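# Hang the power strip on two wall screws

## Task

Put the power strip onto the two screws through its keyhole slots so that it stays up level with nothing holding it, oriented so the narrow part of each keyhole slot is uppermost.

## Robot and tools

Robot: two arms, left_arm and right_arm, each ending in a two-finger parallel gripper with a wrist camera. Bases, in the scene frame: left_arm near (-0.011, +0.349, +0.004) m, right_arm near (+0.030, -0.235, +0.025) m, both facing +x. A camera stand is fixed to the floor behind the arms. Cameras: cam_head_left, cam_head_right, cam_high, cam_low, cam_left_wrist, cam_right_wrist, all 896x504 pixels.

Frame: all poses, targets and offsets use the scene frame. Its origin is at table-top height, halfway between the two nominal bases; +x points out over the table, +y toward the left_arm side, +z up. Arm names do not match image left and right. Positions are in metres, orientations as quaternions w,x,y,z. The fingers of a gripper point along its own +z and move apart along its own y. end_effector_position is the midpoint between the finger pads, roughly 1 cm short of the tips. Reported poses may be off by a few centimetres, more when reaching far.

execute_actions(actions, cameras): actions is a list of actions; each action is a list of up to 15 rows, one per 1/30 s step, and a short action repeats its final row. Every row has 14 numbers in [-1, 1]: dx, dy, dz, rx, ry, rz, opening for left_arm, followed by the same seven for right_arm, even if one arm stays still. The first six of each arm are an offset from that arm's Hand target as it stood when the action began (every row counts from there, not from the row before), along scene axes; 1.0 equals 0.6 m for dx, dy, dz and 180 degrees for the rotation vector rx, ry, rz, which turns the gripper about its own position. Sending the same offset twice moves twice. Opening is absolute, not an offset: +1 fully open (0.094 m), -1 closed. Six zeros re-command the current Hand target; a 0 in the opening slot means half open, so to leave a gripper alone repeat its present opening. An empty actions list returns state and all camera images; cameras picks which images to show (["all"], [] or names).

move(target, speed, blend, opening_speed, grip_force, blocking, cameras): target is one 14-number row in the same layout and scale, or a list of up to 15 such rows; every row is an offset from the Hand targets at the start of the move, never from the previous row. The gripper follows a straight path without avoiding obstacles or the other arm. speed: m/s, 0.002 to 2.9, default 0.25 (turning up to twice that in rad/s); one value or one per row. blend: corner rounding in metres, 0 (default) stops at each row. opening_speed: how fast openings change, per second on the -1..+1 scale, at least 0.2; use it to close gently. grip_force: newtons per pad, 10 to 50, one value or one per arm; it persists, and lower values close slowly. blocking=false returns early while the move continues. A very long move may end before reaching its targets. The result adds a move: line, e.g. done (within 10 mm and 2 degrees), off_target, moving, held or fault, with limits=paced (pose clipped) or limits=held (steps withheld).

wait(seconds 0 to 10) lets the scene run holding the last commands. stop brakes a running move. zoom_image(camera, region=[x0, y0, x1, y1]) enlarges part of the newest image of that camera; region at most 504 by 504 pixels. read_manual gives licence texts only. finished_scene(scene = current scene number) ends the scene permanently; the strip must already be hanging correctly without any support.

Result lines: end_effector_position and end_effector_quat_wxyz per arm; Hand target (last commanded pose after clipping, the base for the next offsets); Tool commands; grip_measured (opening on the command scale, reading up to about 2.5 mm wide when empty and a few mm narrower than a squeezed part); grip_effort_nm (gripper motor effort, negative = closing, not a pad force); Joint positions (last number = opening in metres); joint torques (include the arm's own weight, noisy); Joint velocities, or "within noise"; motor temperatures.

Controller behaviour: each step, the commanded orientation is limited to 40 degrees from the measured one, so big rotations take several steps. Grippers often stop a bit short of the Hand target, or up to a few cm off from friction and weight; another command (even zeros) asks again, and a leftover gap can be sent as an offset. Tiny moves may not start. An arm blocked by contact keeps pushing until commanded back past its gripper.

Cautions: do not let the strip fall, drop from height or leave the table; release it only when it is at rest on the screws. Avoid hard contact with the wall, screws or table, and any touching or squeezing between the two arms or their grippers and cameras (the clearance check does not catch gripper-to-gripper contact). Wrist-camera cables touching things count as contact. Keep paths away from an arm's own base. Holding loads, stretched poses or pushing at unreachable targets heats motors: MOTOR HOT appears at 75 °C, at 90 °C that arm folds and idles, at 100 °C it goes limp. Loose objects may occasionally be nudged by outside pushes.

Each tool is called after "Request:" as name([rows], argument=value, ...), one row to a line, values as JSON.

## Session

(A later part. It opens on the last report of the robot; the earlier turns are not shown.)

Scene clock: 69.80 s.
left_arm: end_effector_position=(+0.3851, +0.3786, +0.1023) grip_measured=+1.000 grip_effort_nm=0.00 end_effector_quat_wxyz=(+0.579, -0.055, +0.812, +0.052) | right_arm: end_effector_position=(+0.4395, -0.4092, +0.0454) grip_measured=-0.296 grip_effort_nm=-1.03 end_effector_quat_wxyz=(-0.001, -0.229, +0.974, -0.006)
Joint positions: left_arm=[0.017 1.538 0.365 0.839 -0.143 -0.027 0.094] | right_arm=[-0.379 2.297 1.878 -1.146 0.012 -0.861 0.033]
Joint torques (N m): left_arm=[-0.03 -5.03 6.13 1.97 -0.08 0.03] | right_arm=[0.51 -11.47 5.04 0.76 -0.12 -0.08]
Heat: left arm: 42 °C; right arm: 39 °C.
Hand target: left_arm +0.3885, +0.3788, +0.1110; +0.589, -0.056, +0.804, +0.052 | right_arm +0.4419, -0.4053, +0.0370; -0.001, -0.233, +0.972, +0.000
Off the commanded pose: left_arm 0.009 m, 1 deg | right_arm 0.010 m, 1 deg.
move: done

Request:
move(target=[0,0,0,0,0,0,1, 0.0,0.003,-0.018,0,0,0,-0.45], speed=0.06)

Scene clock: 71.50 s.
left_arm: end_effector_position=(+0.3851, +0.3786, +0.1023) grip_measured=+1.000 grip_effort_nm=0.00 end_effector_quat_wxyz=(+0.579, -0.055, +0.812, +0.052) | right_arm: end_effector_position=(+0.4394, -0.4074, +0.0364) grip_measured=-0.296 grip_effort_nm=-1.03 end_effector_quat_wxyz=(-0.001, -0.230, +0.973, -0.006)
Joint positions: left_arm=[0.017 1.538 0.365 0.839 -0.143 -0.027 0.094] | right_arm=[-0.376 2.302 1.849 -1.113 0.011 -0.861 0.033]
Joint torques (N m): left_arm=[-0.03 -5.03 6.15 1.96 -0.08 0.03] | right_arm=[0.59 -11.28 4.75 0.74 -0.17 0.05]
Heat: left arm: 42 °C; right arm: 39 °C.
Hand target: left_arm +0.3885, +0.3788, +0.1110; +0.589, -0.056, +0.804, +0.052 | right_arm +0.4420, -0.4035, +0.0261; +0.000, -0.233, +0.972, +0.000
Off the commanded pose: left_arm 0.009 m, 1 deg | right_arm 0.011 m, 1 deg.
move: off_target (right_arm)

Request:
move(target=[0,0,0,0,0,0,1, 0.0,0.0,-0.0033,0,0,0,0.234], speed=0.06, opening_speed=0.7, cameras=["cam_right_wrist"])

Scene clock: 73.60 s.
left_arm: end_effector_position=(+0.3851, +0.3786, +0.1023) grip_measured=+1.000 grip_effort_nm=0.00 end_effector_quat_wxyz=(+0.579, -0.055, +0.812, +0.052) | right_arm: end_effector_position=(+0.4422, -0.4086, +0.0365) grip_measured=+0.232 grip_effort_nm=0.08 end_effector_quat_wxyz=(+0.004, -0.230, +0.973, -0.010)
Joint positions: left_arm=[0.017 1.538 0.365 0.839 -0.143 -0.027 0.094] | right_arm=[-0.376 2.302 1.849 -1.101 0.011 -0.861 0.058]
Joint torques (N m): left_arm=[-0.03 -5.04 6.15 1.96 -0.08 0.03] | right_arm=[0.58 -10.96 4.42 0.74 -0.09 0.01]
Heat: left arm: 42 °C; right arm: 39 °C.
Hand target: left_arm +0.3885, +0.3788, +0.1110; +0.589, -0.056, +0.804, +0.052 | right_arm +0.4420, -0.4035, +0.0241; +0.000, -0.233, +0.972, +0.000
Off the commanded pose: left_arm 0.009 m, 1 deg | right_arm 0.013 m, 1 deg.
move: off_target (right_arm)
camera_calibration:
cam_right_wrist: T_world_to_cam=[[0.462343, -0.886694, -0.00358931, -0.561605], [-0.808154, -0.42305, 0.409775, 0.205721], [-0.364864, -0.186556, -0.912179, 0.208343], [0, 0, 0, 1]] pos_world=[0.501925, -0.372074, 0.103731]
Images, in order (width x height): cam_right_wrist 896x504.

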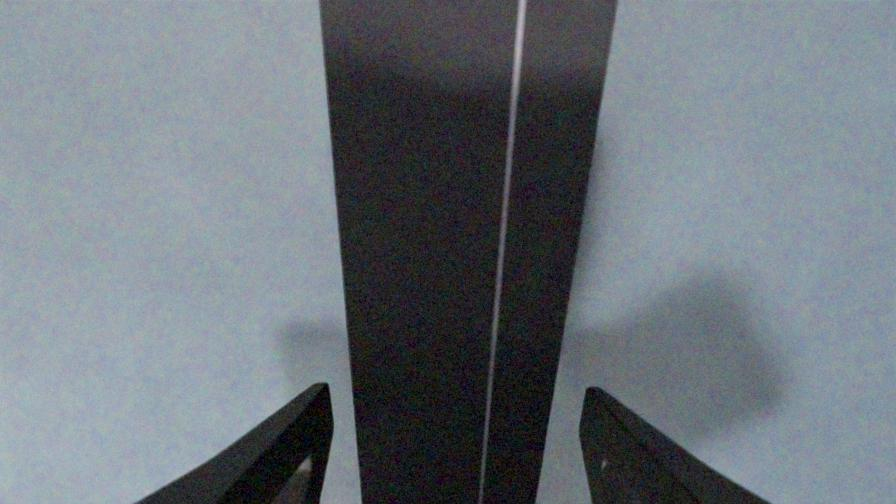

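Request:
move(target=[0,0,0,0,0,0,1, 0.0,0.0,0.05,0,0,0,0.234], speed=0.1)

Scene clock: 76.60 s.
left_arm: end_effector_position=(+0.3851, +0.3786, +0.1023) grip_measured=+1.000 grip_effort_nm=0.00 end_effector_quat_wxyz=(+0.579, -0.055, +0.812, +0.052) | right_arm: end_effector_position=(+0.4363, -0.4061, +0.0457) grip_measured=+0.232 grip_effort_nm=0.09 end_effector_quat_wxyz=(-0.009, -0.230, +0.973, +0.000)
Joint positions: left_arm=[0.017 1.538 0.365 0.839 -0.143 -0.027 0.094] | right_arm=[-0.376 2.302 1.887 -1.171 0.011 -0.861 0.058]
Joint torques (N m): left_arm=[-0.02 -5.03 6.15 1.96 -0.08 0.03] | right_arm=[0.5 -13.42 7.69 0.34 -0.13 0.02]
Heat: left arm: 42 °C; right arm: 39 °C.
Hand target: left_arm +0.3885, +0.3788, +0.1110; +0.589, -0.056, +0.804, +0.052 | right_arm +0.4420, -0.4034, +0.0541; +0.000, -0.233, +0.972, +0.000
Off the commanded pose: left_arm 0.009 m, 1 deg | right_arm 0.011 m, 1 deg.
move: off_target (right_arm)

Request:
move(target=[0,0,0,0,0,0,1, 0.0151,-0.0297,0.0083,0,0,0,0.234], speed=0.06, cameras=["cam_right_wrist"])

Scene clock: 78.10 s.
left_arm: end_effector_position=(+0.3851, +0.3786, +0.1023) grip_measured=+1.000 grip_effort_nm=0.00 end_effector_quat_wxyz=(+0.579, -0.055, +0.812, +0.052) | right_arm: end_effector_position=(+0.4493, -0.4214, +0.0625) grip_measured=+0.232 grip_effort_nm=0.08 end_effector_quat_wxyz=(+0.002, -0.231, +0.973, -0.008)
Joint positions: left_arm=[0.017 1.538 0.365 0.839 -0.143 -0.027 0.094] | right_arm=[-0.396 2.343 2.025 -1.24 0.011 -0.882 0.058]
Joint torques (N m): left_arm=[-0.03 -5.03 6.15 1.97 -0.08 0.03] | right_arm=[-0.21 -11.3 7.95 0.42 -0.11 -0.1]
Heat: left arm: 42 °C; right arm: 39 °C.
Hand target: left_arm +0.3885, +0.3788, +0.1110; +0.589, -0.056, +0.804, +0.052 | right_arm +0.4511, -0.4213, +0.0592; +0.000, -0.233, +0.972, +0.000
Off the commanded pose: left_arm 0.009 m, 1 deg | right_arm 0.004 m, 1 deg.
move: done
camera_calibration:
cam_right_wrist: T_world_to_cam=[[0.463659, -0.885982, -0.00747398, -0.57627], [-0.805493, -0.425021, 0.412963, 0.193134], [-0.369055, -0.185454, -0.910717, 0.234556], [0, 0, 0, 1]] pos_world=[0.509325, -0.38498, 0.12955]
Images, in order (width x height): cam_right_wrist 896x504.

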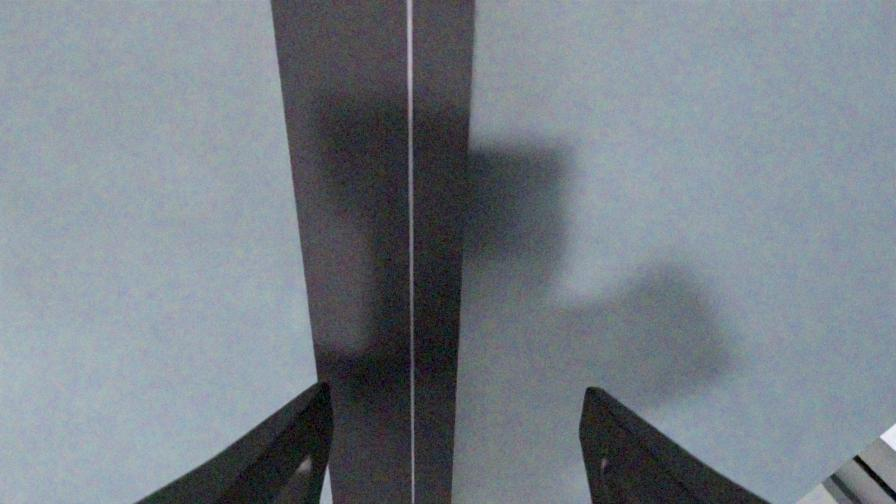

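Request:
move(target=[0,0,0,0,0,0,1, -0.0083,0.0163,-0.03,0,0,0,0.234], speed=0.08, cameras=["cam_right_wrist"])

Scene clock: 80.10 s.
left_arm: end_effector_position=(+0.3851, +0.3786, +0.1023) grip_measured=+1.000 grip_effort_nm=0.00 end_effector_quat_wxyz=(+0.579, -0.055, +0.812, +0.052) | right_arm: end_effector_position=(+0.4398, -0.4064, +0.0496) grip_measured=+0.233 grip_effort_nm=0.07 end_effector_quat_wxyz=(-0.008, -0.236, +0.972, +0.012)
Joint positions: left_arm=[0.017 1.538 0.365 0.839 -0.143 -0.027 0.094] | right_arm=[-0.382 2.329 1.949 -1.219 -0.009 -0.878 0.058]
Joint torques (N m): left_arm=[-0.03 -5.03 6.15 1.96 -0.08 0.03] | right_arm=[-0.03 -12.37 4.03 1.01 0.02 0.1]
Heat: left arm: 42 °C; right arm: 39 °C.
Hand target: left_arm +0.3885, +0.3788, +0.1110; +0.589, -0.056, +0.804, +0.052 | right_arm +0.4461, -0.4116, +0.0412; +0.000, -0.233, +0.972, +0.000
Off the commanded pose: left_arm 0.009 m, 1 deg | right_arm 0.012 m, 2 deg.
move: off_target (right_arm)
camera_calibration:
cam_right_wrist: T_world_to_cam=[[0.471422, -0.880377, -0.0519406, -0.557663], [-0.788957, -0.447321, 0.421249, 0.180491], [-0.394092, -0.157607, -0.905457, 0.244185], [0, 0, 0, 1]] pos_world=[0.501526, -0.371731, 0.116101]
Images, in order (width x height): cam_right_wrist 896x504.

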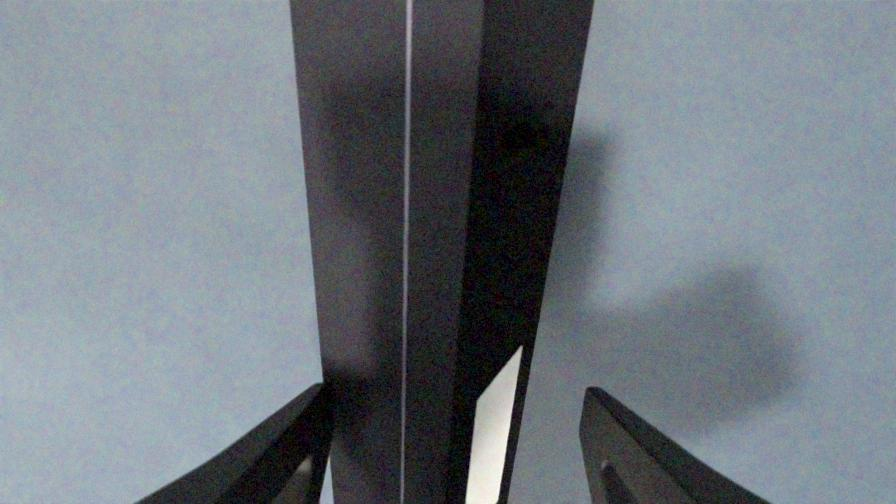

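Request:
move(target=[0,0,0,0,0,0,1, 0.0151,-0.0297,0.0,0,0,0,0.234], speed=0.05, cameras=["cam_right_wrist"])

Scene clock: 82.33 s.
left_arm: end_effector_position=(+0.3851, +0.3786, +0.1023) grip_measured=+1.000 grip_effort_nm=0.00 end_effector_quat_wxyz=(+0.579, -0.055, +0.812, +0.052) | right_arm: end_effector_position=(+0.4508, -0.4267, +0.0559) grip_measured=+0.233 grip_effort_nm=0.07 end_effector_quat_wxyz=(+0.005, -0.230, +0.973, -0.002)
Joint positions: left_arm=[0.017 1.538 0.365 0.839 -0.143 -0.027 0.094] | right_arm=[-0.41 2.366 2.039 -1.233 -0.003 -0.895 0.058]
Joint torques (N m): left_arm=[-0.02 -5.04 6.15 1.96 -0.08 0.02] | right_arm=[0.12 -9.77 7.13 0.71 0 -0.02]
Heat: left arm: 42 °C; right arm: 39 °C.
Hand target: left_arm +0.3885, +0.3788, +0.1110; +0.589, -0.056, +0.804, +0.052 | right_arm +0.4552, -0.4293, +0.0411; +0.000, -0.233, +0.972, +0.000
Off the commanded pose: left_arm 0.009 m, 1 deg | right_arm 0.016 m, 1 deg.
move: off_target (right_arm)
camera_calibration:
cam_right_wrist: T_world_to_cam=[[0.462872, -0.886254, -0.0174137, -0.580934], [-0.807447, -0.429656, 0.404258, 0.19432], [-0.365757, -0.173059, -0.914479, 0.232186], [0, 0, 0, 1]] pos_world=[0.510724, -0.391182, 0.123657]
Images, in order (width x height): cam_right_wrist 896x504.

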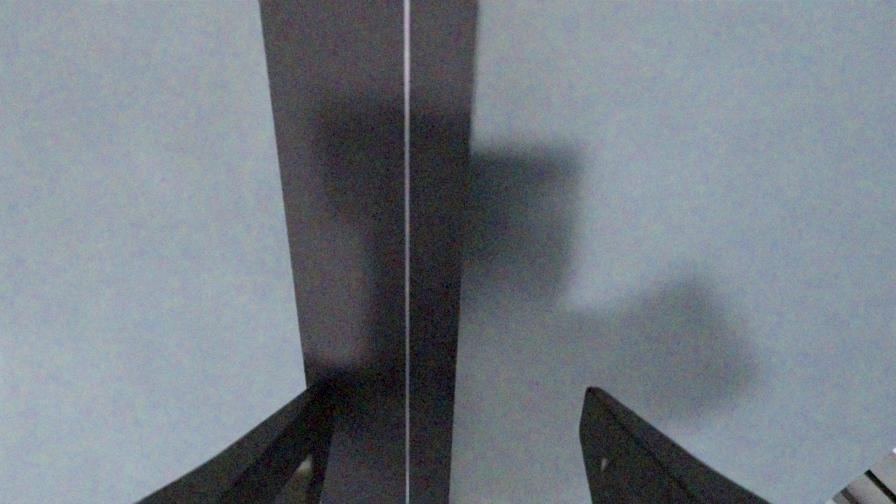

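Request:
move([
  [0,0,0,0,0,0,1, -0.0151,0.0297,0.005,0,0,0,0.234],
  [0,0,0,0,0,0,1, -0.0166,0.0327,-0.02,0,0,0,0.234],
], speed=[0.08,0.08], blend=[0.003,0], cameras=["cam_right_wrist"])

Scene clock: 85.07 s.
left_arm: end_effector_position=(+0.3851, +0.3786, +0.1023) grip_measured=+1.000 grip_effort_nm=0.00 end_effector_quat_wxyz=(+0.579, -0.055, +0.812, +0.052) | right_arm: end_effector_position=(+0.4463, -0.4071, +0.0385) grip_measured=+0.233 grip_effort_nm=0.06 end_effector_quat_wxyz=(+0.004, -0.238, +0.971, -0.002)
Joint positions: left_arm=[0.017 1.538 0.365 0.839 -0.143 -0.027 0.094] | right_arm=[-0.375 2.324 1.896 -1.134 -0.003 -0.875 0.058]
Joint torques (N m): left_arm=[-0.03 -5.04 6.13 1.96 -0.08 0.03] | right_arm=[-0.54 -11.62 4.98 0.7 -0.02 0.09]
Heat: left arm: 42 °C; right arm: 39 °C.
Hand target: left_arm +0.3885, +0.3788, +0.1110; +0.589, -0.056, +0.804, +0.052 | right_arm +0.4452, -0.4096, +0.0292; +0.000, -0.233, +0.972, +0.000
Off the commanded pose: left_arm 0.009 m, 1 deg | right_arm 0.010 m, 1 deg.
move: done
camera_calibration:
cam_right_wrist: T_world_to_cam=[[0.475929, -0.879277, -0.0190765, -0.564719], [-0.8001, -0.441875, 0.405693, 0.197681], [-0.365146, -0.177818, -0.91381, 0.21573], [0, 0, 0, 1]] pos_world=[0.505703, -0.370833, 0.106166]
Images, in order (width x height): cam_right_wrist 896x504.

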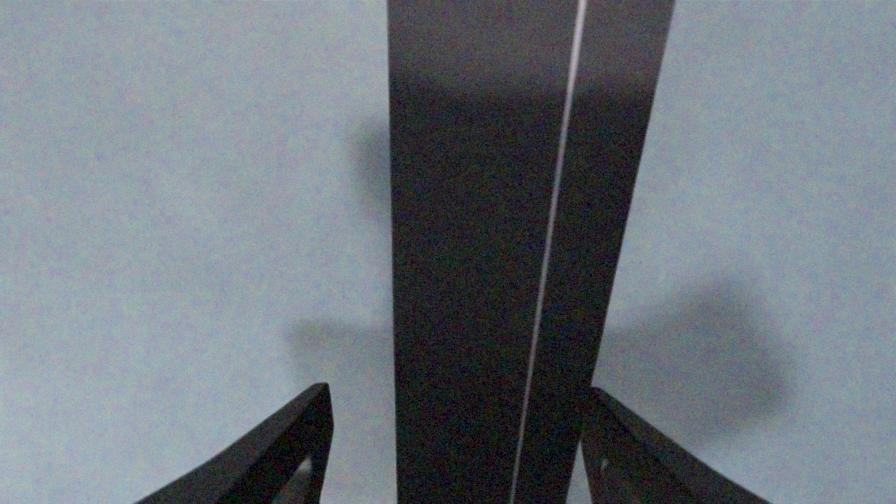

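Request:
move(target=[0,0,0,0,0,0,1, 0.0166,-0.0327,0.005,0,0,0,0.234], speed=0.05, cameras=["cam_right_wrist"])

Scene clock: 86.80 s.
left_arm: end_effector_position=(+0.3851, +0.3786, +0.1023) grip_measured=+1.000 grip_effort_nm=0.00 end_effector_quat_wxyz=(+0.579, -0.055, +0.812, +0.052) | right_arm: end_effector_position=(+0.4546, -0.4273, +0.0367) grip_measured=+0.233 grip_effort_nm=0.06 end_effector_quat_wxyz=(+0.006, -0.231, +0.973, -0.004)
Joint positions: left_arm=[0.017 1.538 0.365 0.839 -0.143 -0.027 0.094] | right_arm=[-0.408 2.39 2.005 -1.171 -0.002 -0.894 0.058]
Joint torques (N m): left_arm=[-0.02 -5.03 6.15 1.96 -0.09 0.03] | right_arm=[-0.25 -11.51 8.02 0.43 -0.02 -0.05]
Heat: left arm: 42 °C; right arm: 39 °C.
Hand target: left_arm +0.3885, +0.3788, +0.1110; +0.589, -0.056, +0.804, +0.052 | right_arm +0.4551, -0.4294, +0.0321; -0.001, -0.233, +0.972, +0.000
Off the commanded pose: left_arm 0.009 m, 1 deg | right_arm 0.005 m, 1 deg.
move: done
camera_calibration:
cam_right_wrist: T_world_to_cam=[[0.464203, -0.885619, -0.0139764, -0.583903], [-0.807895, -0.429827, 0.40318, 0.204935], [-0.363071, -0.175866, -0.915014, 0.213473], [0, 0, 0, 1]] pos_world=[0.514121, -0.391486, 0.104545]
Images, in order (width x height): cam_right_wrist 896x504.

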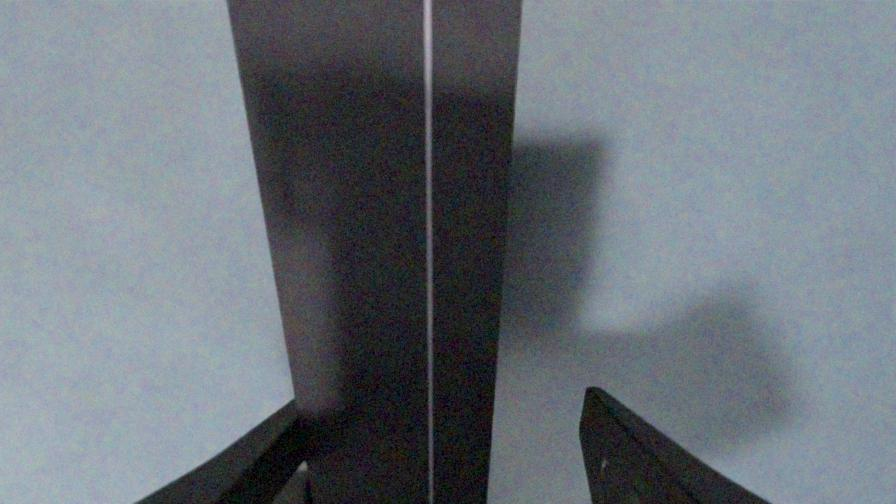

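Request:
move(target=[0,0,0,0,0,0,1, 0.003,-0.006,0.02,0,0,0,0.234], speed=0.05)

Scene clock: 88.23 s.
left_arm: end_effector_position=(+0.3851, +0.3786, +0.1023) grip_measured=+1.000 grip_effort_nm=0.00 end_effector_quat_wxyz=(+0.579, -0.055, +0.812, +0.052) | right_arm: end_effector_position=(+0.4573, -0.4291, +0.0490) grip_measured=+0.233 grip_effort_nm=0.06 end_effector_quat_wxyz=(+0.006, -0.233, +0.972, -0.004)
Joint positions: left_arm=[0.017 1.538 0.365 0.839 -0.143 -0.027 0.094] | right_arm=[-0.409 2.398 2.068 -1.226 -0.002 -0.9 0.058]
Joint torques (N m): left_arm=[-0.03 -5.03 6.15 1.96 -0.08 0.03] | right_arm=[-0.57 -11.38 8.14 0.4 -0.01 -0.01]
Heat: left arm: 42 °C; right arm: 39 °C.
Hand target: left_arm +0.3885, +0.3788, +0.1110; +0.589, -0.056, +0.804, +0.052 | right_arm +0.4569, -0.4330, +0.0441; +0.000, -0.233, +0.972, +0.000
Off the commanded pose: left_arm 0.009 m, 1 deg | right_arm 0.006 m, 1 deg.
move: done

Request:
move(target=[0,0,0,0,0,0,1, 0.0121,-0.0238,-0.0067,0,0,0,0.234], speed=0.05, cameras=["cam_right_wrist"])

Scene clock: 89.57 s.
left_arm: end_effector_position=(+0.3851, +0.3786, +0.1023) grip_measured=+1.000 grip_effort_nm=0.00 end_effector_quat_wxyz=(+0.579, -0.055, +0.812, +0.052) | right_arm: end_effector_position=(+0.4640, -0.4436, +0.0448) grip_measured=+0.233 grip_effort_nm=0.07 end_effector_quat_wxyz=(+0.005, -0.232, +0.973, -0.003)
Joint positions: left_arm=[0.017 1.538 0.365 0.839 -0.143 -0.027 0.094] | right_arm=[-0.43 2.471 2.182 -1.271 -0.002 -0.92 0.058]
Joint torques (N m): left_arm=[-0.02 -5.03 6.13 1.96 -0.09 0.03] | right_arm=[-0.43 -11.82 8.16 0.42 -0.02 -0.01]
Heat: left arm: 42 °C; right arm: 39 °C.
Hand target: left_arm +0.3885, +0.3788, +0.1110; +0.589, -0.056, +0.804, +0.052 | right_arm +0.4642, -0.4472, +0.0401; +0.000, -0.233, +0.972, +0.000
Off the commanded pose: left_arm 0.009 m, 1 deg | right_arm 0.006 m, 1 deg.
move: done
camera_calibration:
cam_right_wrist: T_world_to_cam=[[0.466573, -0.884335, -0.0161503, -0.603165], [-0.805567, -0.432412, 0.405069, 0.200002], [-0.365201, -0.175984, -0.914143, 0.222297], [0, 0, 0, 1]] pos_world=[0.523718, -0.407796, 0.112456]
Images, in order (width x height): cam_right_wrist 896x504.

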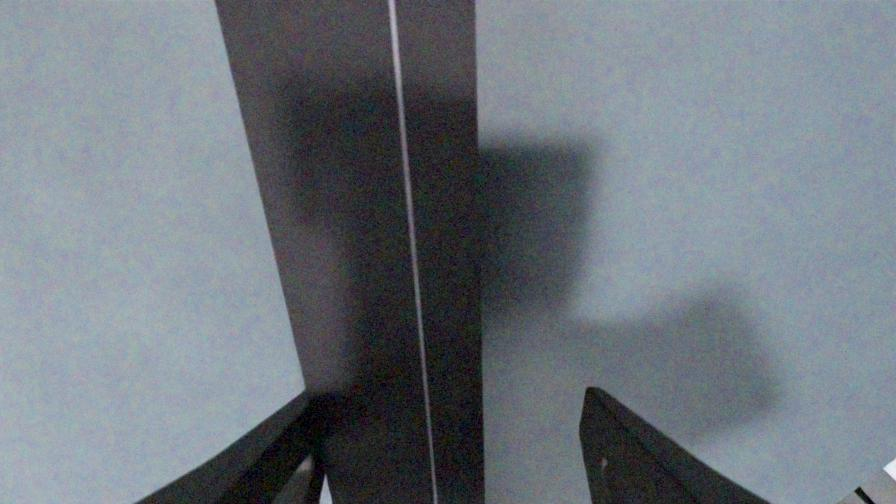

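Request:
move(target=[0,0,0,0,0,0,1, 0.0,0.0,-0.012,0,0,0,-0.45], speed=0.06, opening_speed=0.8, cameras=["cam_right_wrist"])

Scene clock: 111.60 s.
left_arm: end_effector_position=(+0.3851, +0.3786, +0.1023) grip_measured=+1.000 grip_effort_nm=0.00 end_effector_quat_wxyz=(+0.579, -0.055, +0.812, +0.052) | right_arm: end_effector_position=(+0.4633, -0.4436, +0.0448) grip_measured=-0.293 grip_effort_nm=-1.02 end_effector_quat_wxyz=(+0.003, -0.236, +0.972, -0.003)
Joint positions: left_arm=[0.017 1.538 0.365 0.839 -0.143 -0.027 0.094] | right_arm=[-0.43 2.471 2.182 -1.273 0 -0.927 0.033]
Joint torques (N m): left_arm=[-0.02 -5.03 6.13 1.96 -0.08 0.03] | right_arm=[-0.53 -11.56 6.09 0.66 0.05 0.04]
Heat: left arm: 42 °C; right arm: 40 °C.
Hand target: left_arm +0.3885, +0.3788, +0.1110; +0.589, -0.056, +0.804, +0.052 | right_arm +0.4642, -0.4471, +0.0329; -0.001, -0.233, +0.972, +0.000
Off the commanded pose: left_arm 0.009 m, 1 deg | right_arm 0.012 m, 1 deg.
move: off_target (right_arm)
camera_calibration:
cam_right_wrist: T_world_to_cam=[[0.472543, -0.881136, -0.017392, -0.604048], [-0.801345, -0.437799, 0.407649, 0.194942], [-0.366809, -0.178695, -0.912973, 0.221518], [0, 0, 0, 1]] pos_world=[0.522909, -0.407319, 0.112266]
Images, in order (width x height): cam_right_wrist 896x504.

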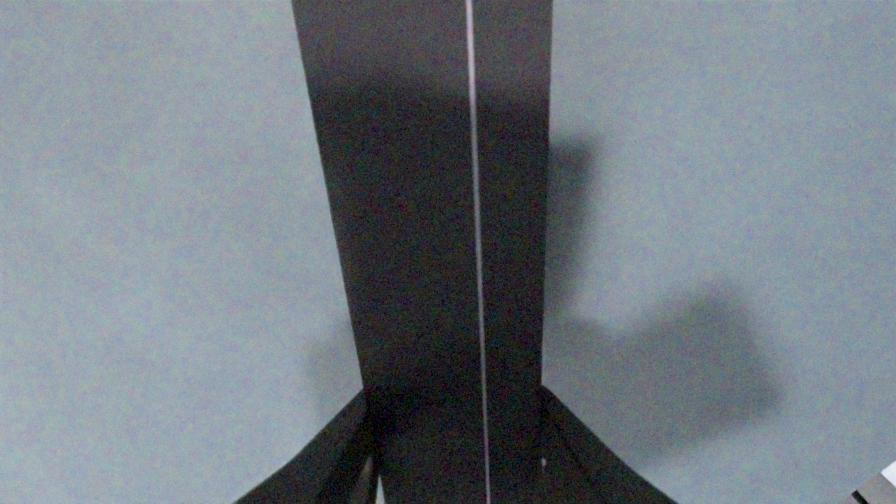

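Request:
move([
  [0,0,0,0,0,0,1, 0.0,0.0,0.08,0,0,0,-0.45],
  [0,0,0,0,0,0,1, -0.0737,0.0785,0.13,0.1733,0.0883,0,-0.45],
], speed=[0.15,0.3], blend=[0.02,0], cameras=["cam_right_wrist","cam_head_right","cam_high"])

Scene clock: 114.90 s.
left_arm: end_effector_position=(+0.3851, +0.3786, +0.1023) grip_measured=+1.000 grip_effort_nm=0.00 end_effector_quat_wxyz=(+0.579, -0.055, +0.812, +0.052) | right_arm: end_effector_position=(+0.4241, -0.4077, +0.0811) grip_measured=-0.297 grip_effort_nm=-1.03 end_effector_quat_wxyz=(+0.036, -0.193, +0.964, +0.177)
Joint positions: left_arm=[0.017 1.538 0.365 0.839 -0.143 -0.027 0.094] | right_arm=[-0.523 2.436 2.212 -1.54 -0.309 -0.968 0.033]
Joint torques (N m): left_arm=[-0.03 -5.03 6.13 1.96 -0.08 0.03] | right_arm=[-0.23 -19.47 4.71 -0.22 -0.45 -0.19]
Motor temperatures (°C): left_arm=[26 30 42 37 27 27 26] | right_arm=[28 40 39 32 26 25 24]
Heat: left arm: 42 °C; right arm: 40 °C.
Hand target: left_arm +0.3885, +0.3788, +0.1110; +0.589, -0.056, +0.804, +0.052 | right_arm +0.4200, -0.4001, +0.1110; -0.071, -0.223, +0.927, +0.292
Off the commanded pose: left_arm 0.009 m, 1 deg | right_arm 0.031 m, 19 deg.
joint sent to its limit (right arm) — joint 4 (wrist pitch), lower limit. The joint targets are off in orientation, not in position.
move: off_target (right_arm)
camera_calibration:
cam_right_wrist: T_world_to_cam=[[0.399206, -0.848217, -0.348086, -0.481924], [-0.831322, -0.494985, 0.252772, 0.166463], [-0.386702, 0.188463, -0.902742, 0.404118], [0, 0, 0, 1]] pos_world=[0.487045, -0.402541, 0.154986]
Images, in order (width x height): cam_head_right 896x504, cam_high 896x504, cam_right_wrist 896x504.

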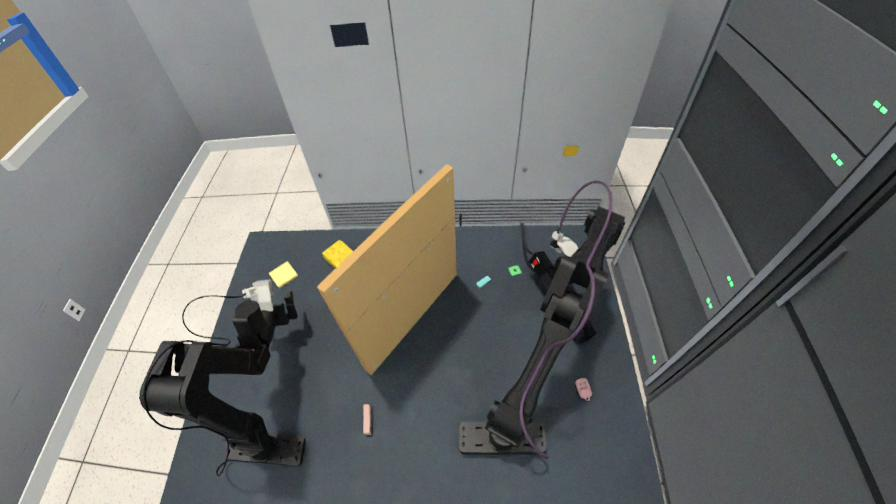

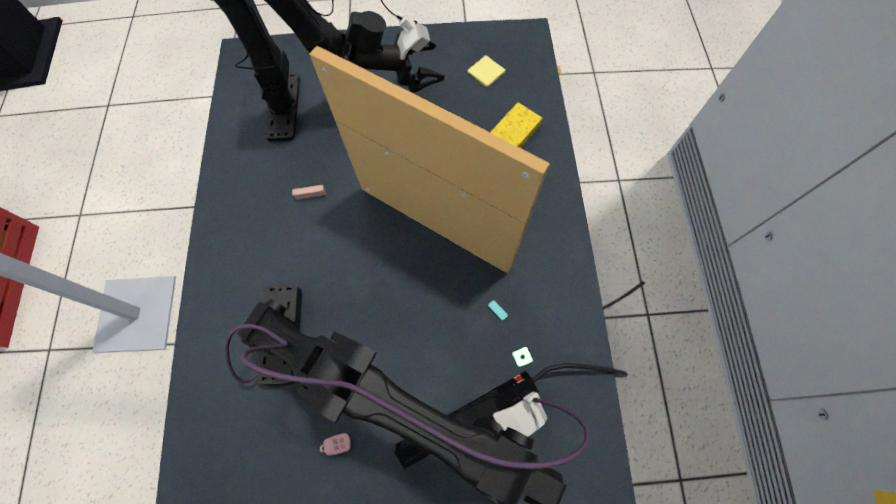

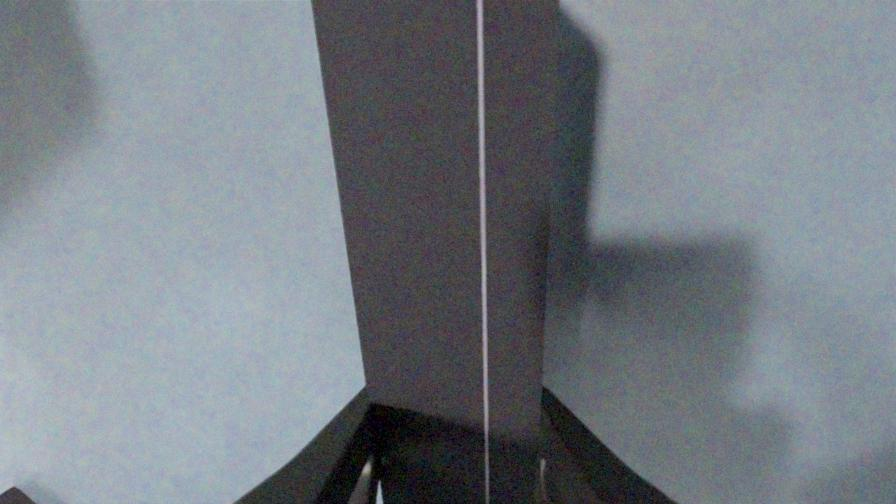

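Request:
move(target=[0,0,0,0,0,0,1, -0.1,0.1,0.0,0,0,0,-0.45], speed=0.2, cameras=["cam_right_wrist","cam_head_right","cam_high"])

Scene clock: 118.13 s.
left_arm: end_effector_position=(+0.3851, +0.3786, +0.1023) grip_measured=+1.000 grip_effort_nm=0.00 end_effector_quat_wxyz=(+0.579, -0.055, +0.812, +0.052) | right_arm: end_effector_position=(+0.3681, -0.3513, +0.0864) grip_measured=-0.301 grip_effort_nm=-1.03 end_effector_quat_wxyz=(-0.018, -0.198, +0.952, +0.232)
Joint positions: left_arm=[0.017 1.538 0.365 0.839 -0.143 -0.027 0.094] | right_arm=[-0.477 2.242 1.855 -1.526 -0.328 -0.965 0.033]
Joint torques (N m): left_arm=[-0.02 -5.03 6.13 1.97 -0.08 0.02] | right_arm=[0.72 -17.21 3.92 -0.66 -0.41 -0.29]
Heat: left arm: 42 °C; right arm: 41 °C.
Hand target: left_arm +0.3885, +0.3788, +0.1110; +0.589, -0.056, +0.804, +0.052 | right_arm +0.3600, -0.3401, +0.1109; -0.071, -0.223, +0.927, +0.292
Off the commanded pose: left_arm 0.009 m, 1 deg | right_arm 0.028 m, 10 deg.
joint sent to its limit (right arm) — joint 4 (wrist pitch), lower limit. The joint targets are off in orientation, not in position.
move: off_target (right_arm)
camera_calibration:
cam_right_wrist: T_world_to_cam=[[0.380601, -0.796609, -0.469634, -0.374534], [-0.777614, -0.550549, 0.303665, 0.102799], [-0.500459, 0.249619, -0.828994, 0.433545], [0, 0, 0, 1]] pos_world=[0.439457, -0.349983, 0.152296]
Images, in order (width x height): cam_head_right 896x504, cam_high 896x504, cam_right_wrist 896x504.

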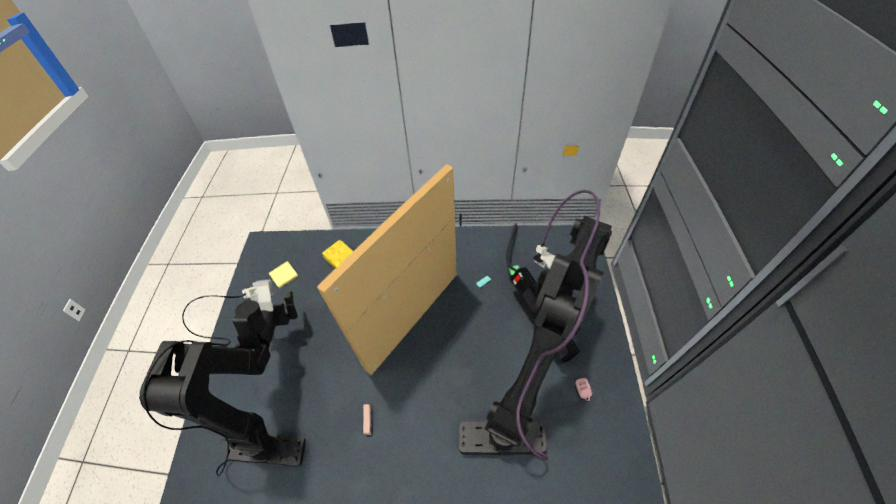

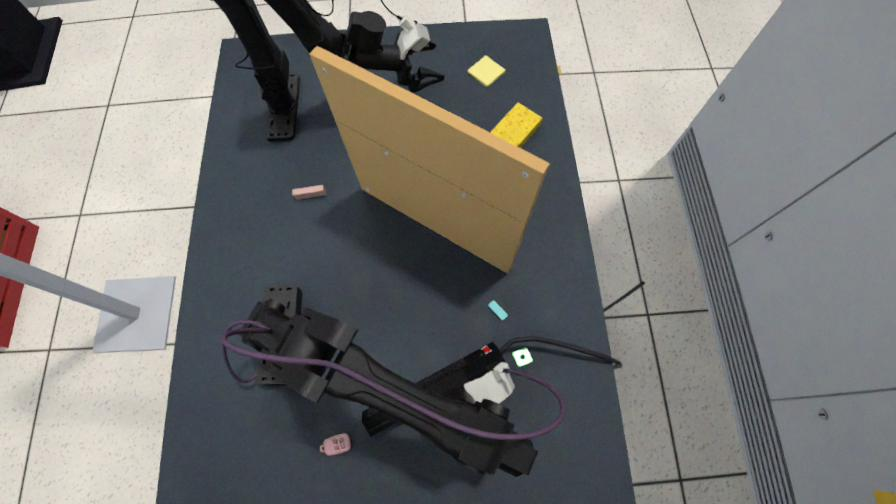

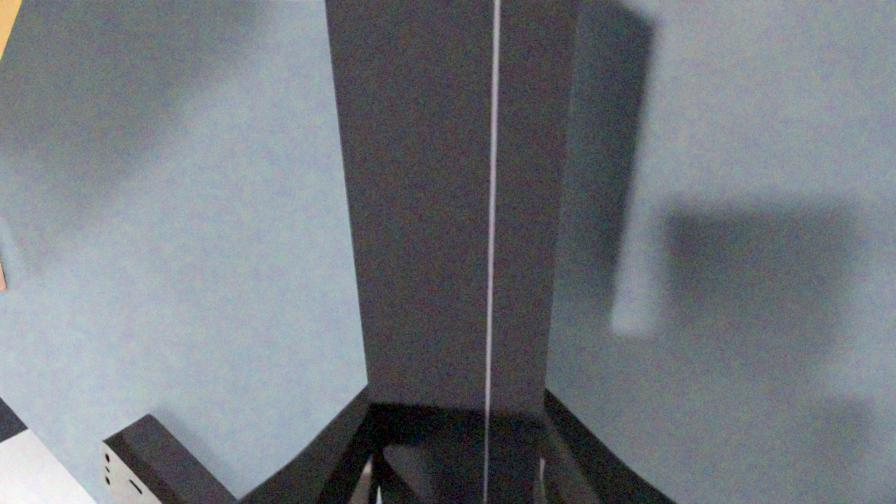

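Request:
move(target=[0,0,0,0,0,0,1, 0.0,0.0,-0.055,0,0,0,-0.45], speed=0.12)

Scene clock: 120.00 s.
left_arm: end_effector_position=(+0.3851, +0.3786, +0.1023) grip_measured=+1.000 grip_effort_nm=0.00 end_effector_quat_wxyz=(+0.579, -0.055, +0.812, +0.052) | right_arm: end_effector_position=(+0.3663, -0.3503, +0.0735) grip_measured=-0.301 grip_effort_nm=-1.03 end_effector_quat_wxyz=(-0.029, -0.202, +0.948, +0.244)
Joint positions: left_arm=[0.017 1.538 0.365 0.839 -0.143 -0.027 0.094] | right_arm=[-0.477 2.281 1.855 -1.525 -0.328 -0.982 0.033]
Joint torques (N m): left_arm=[-0.03 -5.03 6.13 1.96 -0.08 0.03] | right_arm=[0.92 -11.11 5.82 -0.72 -0.34 -0.36]
Heat: left arm: 42 °C; right arm: 41 °C.
Hand target: left_arm +0.3885, +0.3788, +0.1110; +0.589, -0.056, +0.804, +0.052 | right_arm +0.3600, -0.3401, +0.0779; -0.071, -0.223, +0.927, +0.292
Off the commanded pose: left_arm 0.009 m, 1 deg | right_arm 0.013 m, 8 deg.
joint sent to its limit (right arm) — joint 4 (wrist pitch), lower limit. The joint targets are off in orientation, not in position.
move: off_target (right_arm)

Request:
move(target=[0,0,0,0,0,0,1, 0.0,0.0,-0.0417,0,0,0,-0.45], speed=0.1)

Scene clock: 121.30 s.
left_arm: end_effector_position=(+0.3851, +0.3786, +0.1023) grip_measured=+1.000 grip_effort_nm=0.00 end_effector_quat_wxyz=(+0.579, -0.055, +0.812, +0.052) | right_arm: end_effector_position=(+0.3659, -0.3495, +0.0495) grip_measured=-0.301 grip_effort_nm=-1.03 end_effector_quat_wxyz=(-0.048, -0.203, +0.942, +0.264)
Joint positions: left_arm=[0.017 1.538 0.365 0.839 -0.143 -0.027 0.094] | right_arm=[-0.477 2.362 1.874 -1.522 -0.332 -0.996 0.033]
Joint torques (N m): left_arm=[-0.03 -5.03 6.13 1.96 -0.08 0.03] | right_arm=[1.09 -10.99 6.06 -0.86 -0.22 -0.35]
Heat: left arm: 42 °C; right arm: 41 °C.
Hand target: left_arm +0.3885, +0.3788, +0.1110; +0.589, -0.056, +0.804, +0.052 | right_arm +0.3599, -0.3401, +0.0529; -0.071, -0.223, +0.927, +0.292
Off the commanded pose: left_arm 0.009 m, 1 deg | right_arm 0.012 m, 5 deg.
joint sent to its limit (right arm) — joint 4 (wrist pitch), lower limit. The joint targets still meet the commanded pose.
move: off_target (right_arm)

Request:
move(target=[0,0,0,0,0,0,1, 0.0,0.0,-0.01,0,0,0,-0.45], speed=0.06, cameras=["cam_right_wrist","cam_head_right","cam_high"])

Request:
zoom_image(camera="cam_high", region=[340, 330, 520, 450])

Request:
zoom_image(camera="cam_head_right", region=[490, 230, 610, 380])

Scene clock: 123.00 s.
left_arm: end_effector_position=(+0.3851, +0.3786, +0.1023) grip_measured=+1.000 grip_effort_nm=0.00 end_effector_quat_wxyz=(+0.579, -0.055, +0.812, +0.052) | right_arm: end_effector_position=(+0.3666, -0.3492, +0.0476) grip_measured=-0.301 grip_effort_nm=-1.03 end_effector_quat_wxyz=(-0.051, -0.203, +0.941, +0.267)
Joint positions: left_arm=[0.017 1.538 0.365 0.839 -0.143 -0.027 0.094] | right_arm=[-0.475 2.374 1.885 -1.528 -0.332 -0.996 0.033]
Joint torques (N m): left_arm=[-0.02 -5.03 6.15 1.97 -0.08 0.03] | right_arm=[0.81 -10.36 6.08 -0.79 -0.22 -0.46]
Heat: left arm: 42 °C; right arm: 41 °C.
Hand target: left_arm +0.3885, +0.3788, +0.1110; +0.589, -0.056, +0.804, +0.052 | right_arm +0.3600, -0.3401, +0.0469; -0.071, -0.223, +0.927, +0.292
Off the commanded pose: left_arm 0.009 m, 1 deg | right_arm 0.011 m, 5 deg.
joint sent to its limit (right arm) — joint 4 (wrist pitch), lower limit. The joint targets still meet the commanded pose.
move: off_target (right_arm)
camera_calibration:
cam_right_wrist: T_world_to_cam=[[0.363848, -0.75714, -0.542544, -0.367065], [-0.738206, -0.589604, 0.327748, 0.0853295], [-0.568037, 0.281259, -0.773451, 0.433265], [0, 0, 0, 1]] pos_world=[0.442658, -0.349468, 0.107994]
Images, in order (width x height): cam_head_right 896x504, cam_high 896x504, cam_right_wrist 896x504.

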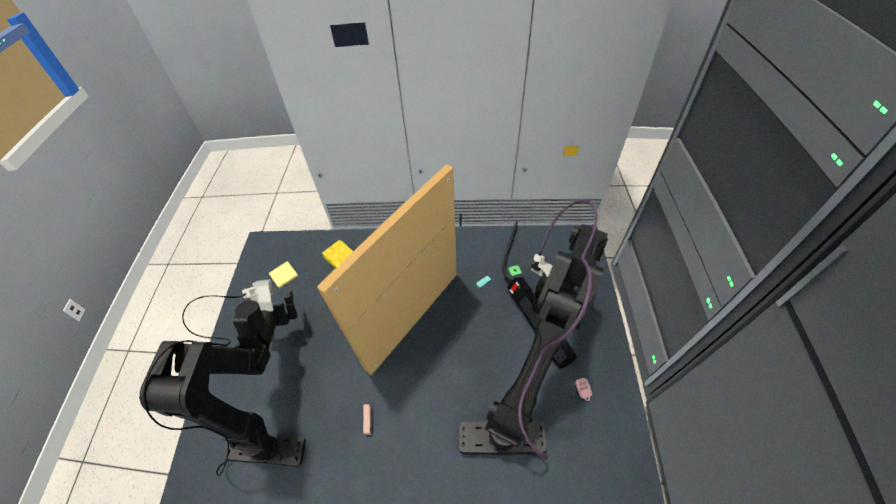

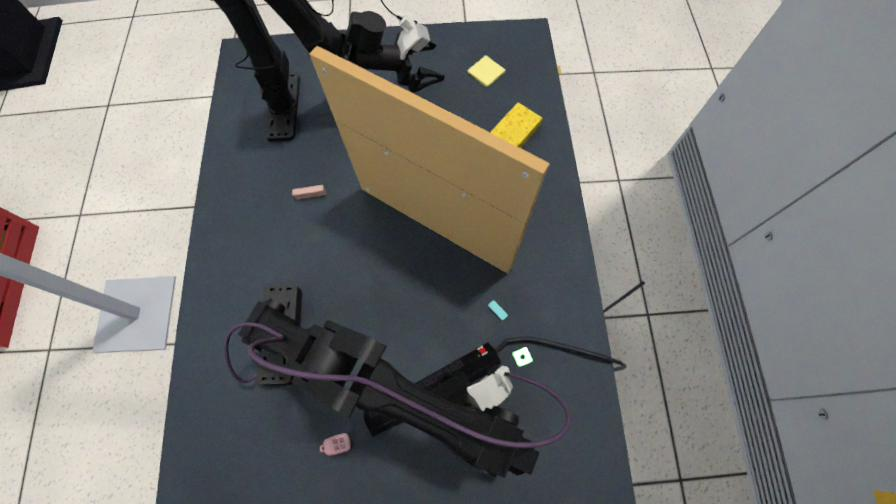

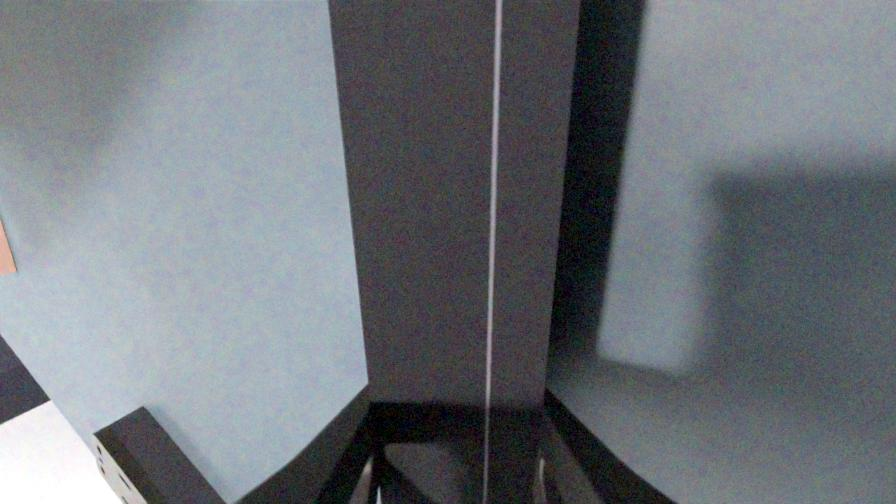

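Scaled by 2.800 from the camera's 896x504 image, which has a finer 1280x720 frame.

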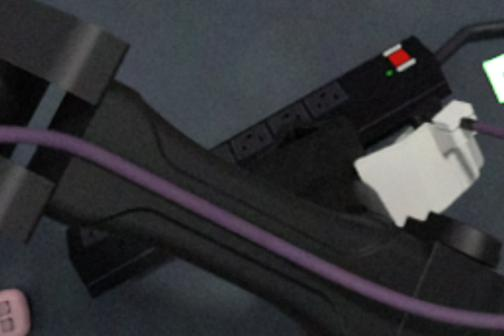

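Scaled by 3.360 from the camera's 896x504 image, which has a finer 1280x720 frame.

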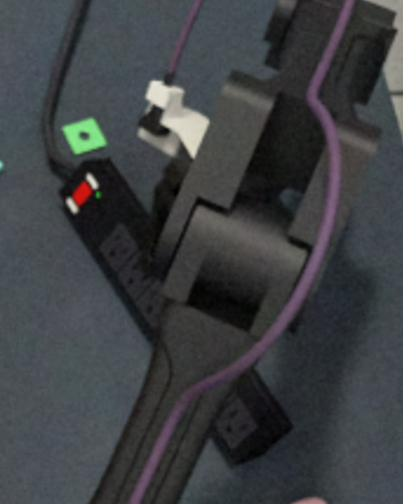

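Request:
move(target=[0,0,0,0,0,0,1, 0.0058,-0.0113,-0.007,0,0,0,0.106], speed=0.03, opening_speed=0.6, cameras=["cam_right_wrist","cam_head_right","cam_high"])

Request:
zoom_image(camera="cam_high", region=[340, 330, 520, 450])

Scene clock: 125.70 s.
left_arm: end_effector_position=(+0.3851, +0.3786, +0.1023) grip_measured=+1.000 grip_effort_nm=0.01 end_effector_quat_wxyz=(+0.579, -0.055, +0.812, +0.052) | right_arm: end_effector_position=(+0.3616, -0.3465, +0.0448) grip_measured=+0.104 grip_effort_nm=0.08 end_effector_quat_wxyz=(-0.063, -0.218, +0.932, +0.282)
Joint positions: left_arm=[0.017 1.538 0.365 0.839 -0.143 -0.027 0.094] | right_arm=[-0.475 2.402 1.903 -1.565 -0.331 -1.038 0.052]
Joint torques (N m): left_arm=[-0.03 -5.03 6.13 1.97 -0.08 0.03] | right_arm=[0.2 -10.8 6.87 -0.46 -0.22 -0.12]
Heat: left arm: 42 °C; right arm: 40 °C.
Hand target: left_arm +0.3885, +0.3788, +0.1110; +0.589, -0.056, +0.804, +0.052 | right_arm +0.3635, -0.3469, +0.0427; -0.071, -0.223, +0.927, +0.292
Off the commanded pose: left_arm 0.009 m, 1 deg | right_arm 0.003 m, 2 deg.
joint sent to its limit (right arm) — joint 4 (wrist pitch), lower limit. The joint targets still meet the commanded pose.
move: done
camera_calibration:
cam_right_wrist: T_world_to_cam=[[0.37928, -0.726388, -0.573155, -0.358275], [-0.709109, -0.626115, 0.32426, 0.0611165], [-0.5944, 0.283444, -0.752561, 0.436977], [0, 0, 0, 1]] pos_world=[0.438964, -0.345839, 0.103687]
Images, in order (width x height): cam_head_right 896x504, cam_high 896x504, cam_right_wrist 896x504.

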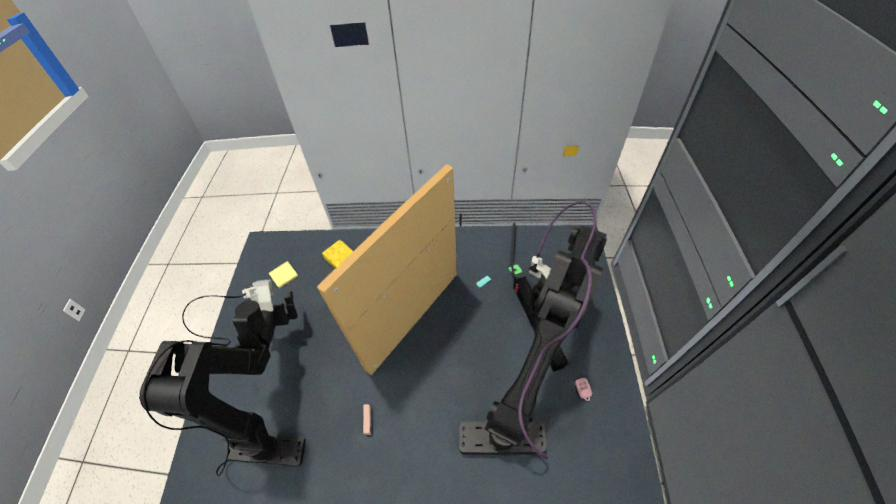

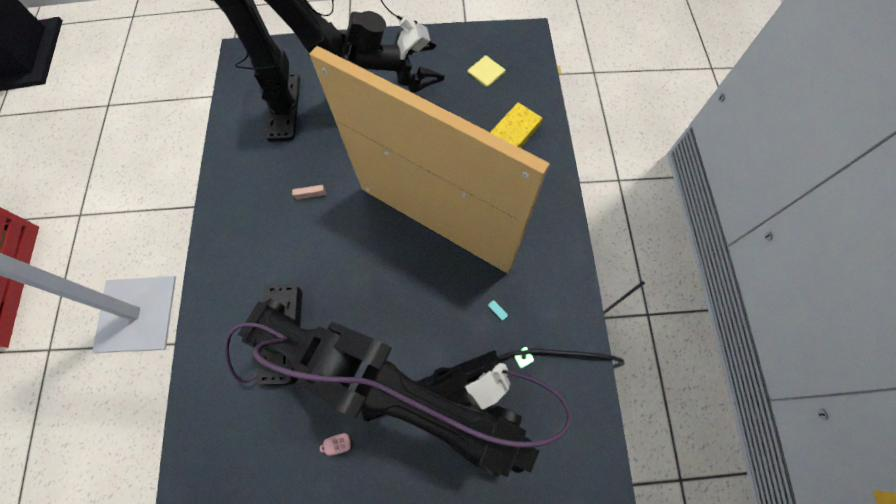

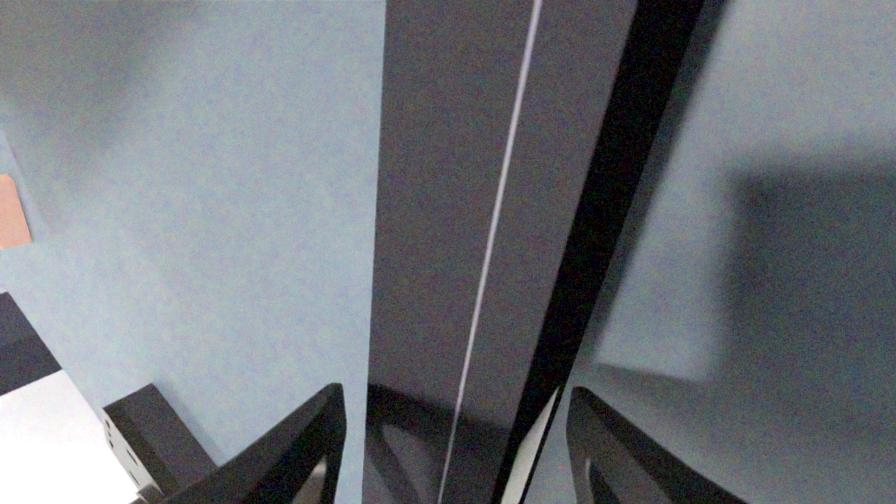

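Scaled by 2.800 from the camera's 896x504 image, which has a finer 1280x720 frame.

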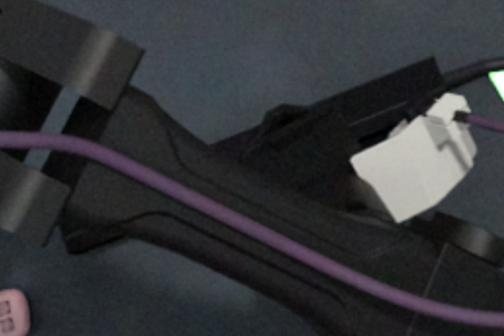

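Request:
move([
  [0,0,0,0,0,0,1, 0.0,0.0,0.01,-0.1733,-0.0883,0,0.3],
  [0,0,0,0,0,0,1, 0.0,0.0,-0.005,-0.1733,-0.0883,0,0.3],
], speed=[0.3,0.06], cameras=["cam_right_wrist","cam_high"])

Scene clock: 132.53 s.
left_arm: end_effector_position=(+0.3851, +0.3786, +0.1023) grip_measured=+1.000 grip_effort_nm=0.00 end_effector_quat_wxyz=(+0.579, -0.055, +0.812, +0.052) | right_arm: end_effector_position=(+0.3604, -0.3460, +0.0343) grip_measured=+0.298 grip_effort_nm=0.08 end_effector_quat_wxyz=(-0.012, -0.234, +0.972, +0.009)
Joint positions: left_arm=[0.017 1.538 0.365 0.839 -0.143 -0.027 0.094] | right_arm=[-0.308 1.981 1.329 -0.95 -0.003 -0.801 0.061]
Joint torques (N m): left_arm=[-0.02 -5.03 6.13 1.96 -0.08 0.03] | right_arm=[0.06 -11.89 4.15 0.59 -0.01 0.07]
Heat: left arm: 42 °C; right arm: 40 °C.
Hand target: left_arm +0.3885, +0.3788, +0.1110; +0.589, -0.056, +0.804, +0.052 | right_arm +0.3635, -0.3469, +0.0398; +0.000, -0.233, +0.972, +0.000
Off the commanded pose: left_arm 0.009 m, 1 deg | right_arm 0.006 m, 2 deg.
move: done
camera_calibration:
cam_right_wrist: T_world_to_cam=[[0.468616, -0.882065, -0.0485876, -0.467526], [-0.787412, -0.441998, 0.429674, 0.152302], [-0.400476, -0.163094, -0.901676, 0.208799], [0, 0, 0, 1]] pos_world=[0.422634, -0.311017, 0.100113]
Images, in order (width x height): cam_high 896x504, cam_right_wrist 896x504.

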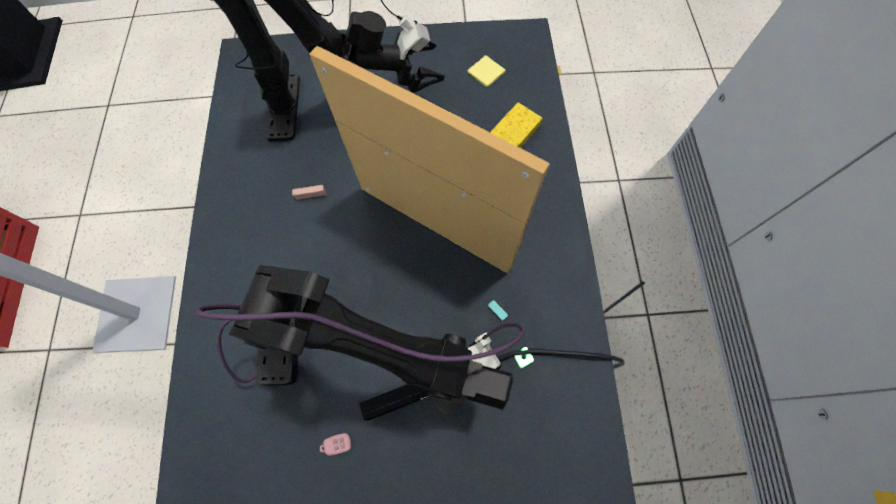

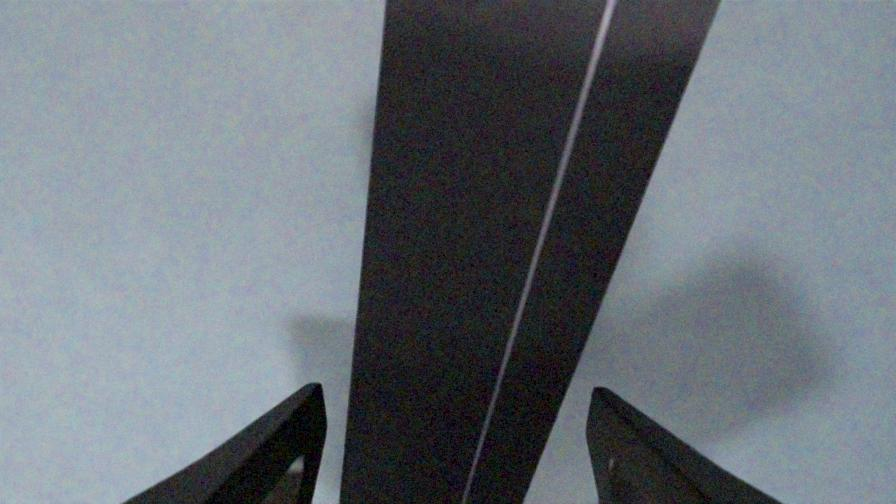

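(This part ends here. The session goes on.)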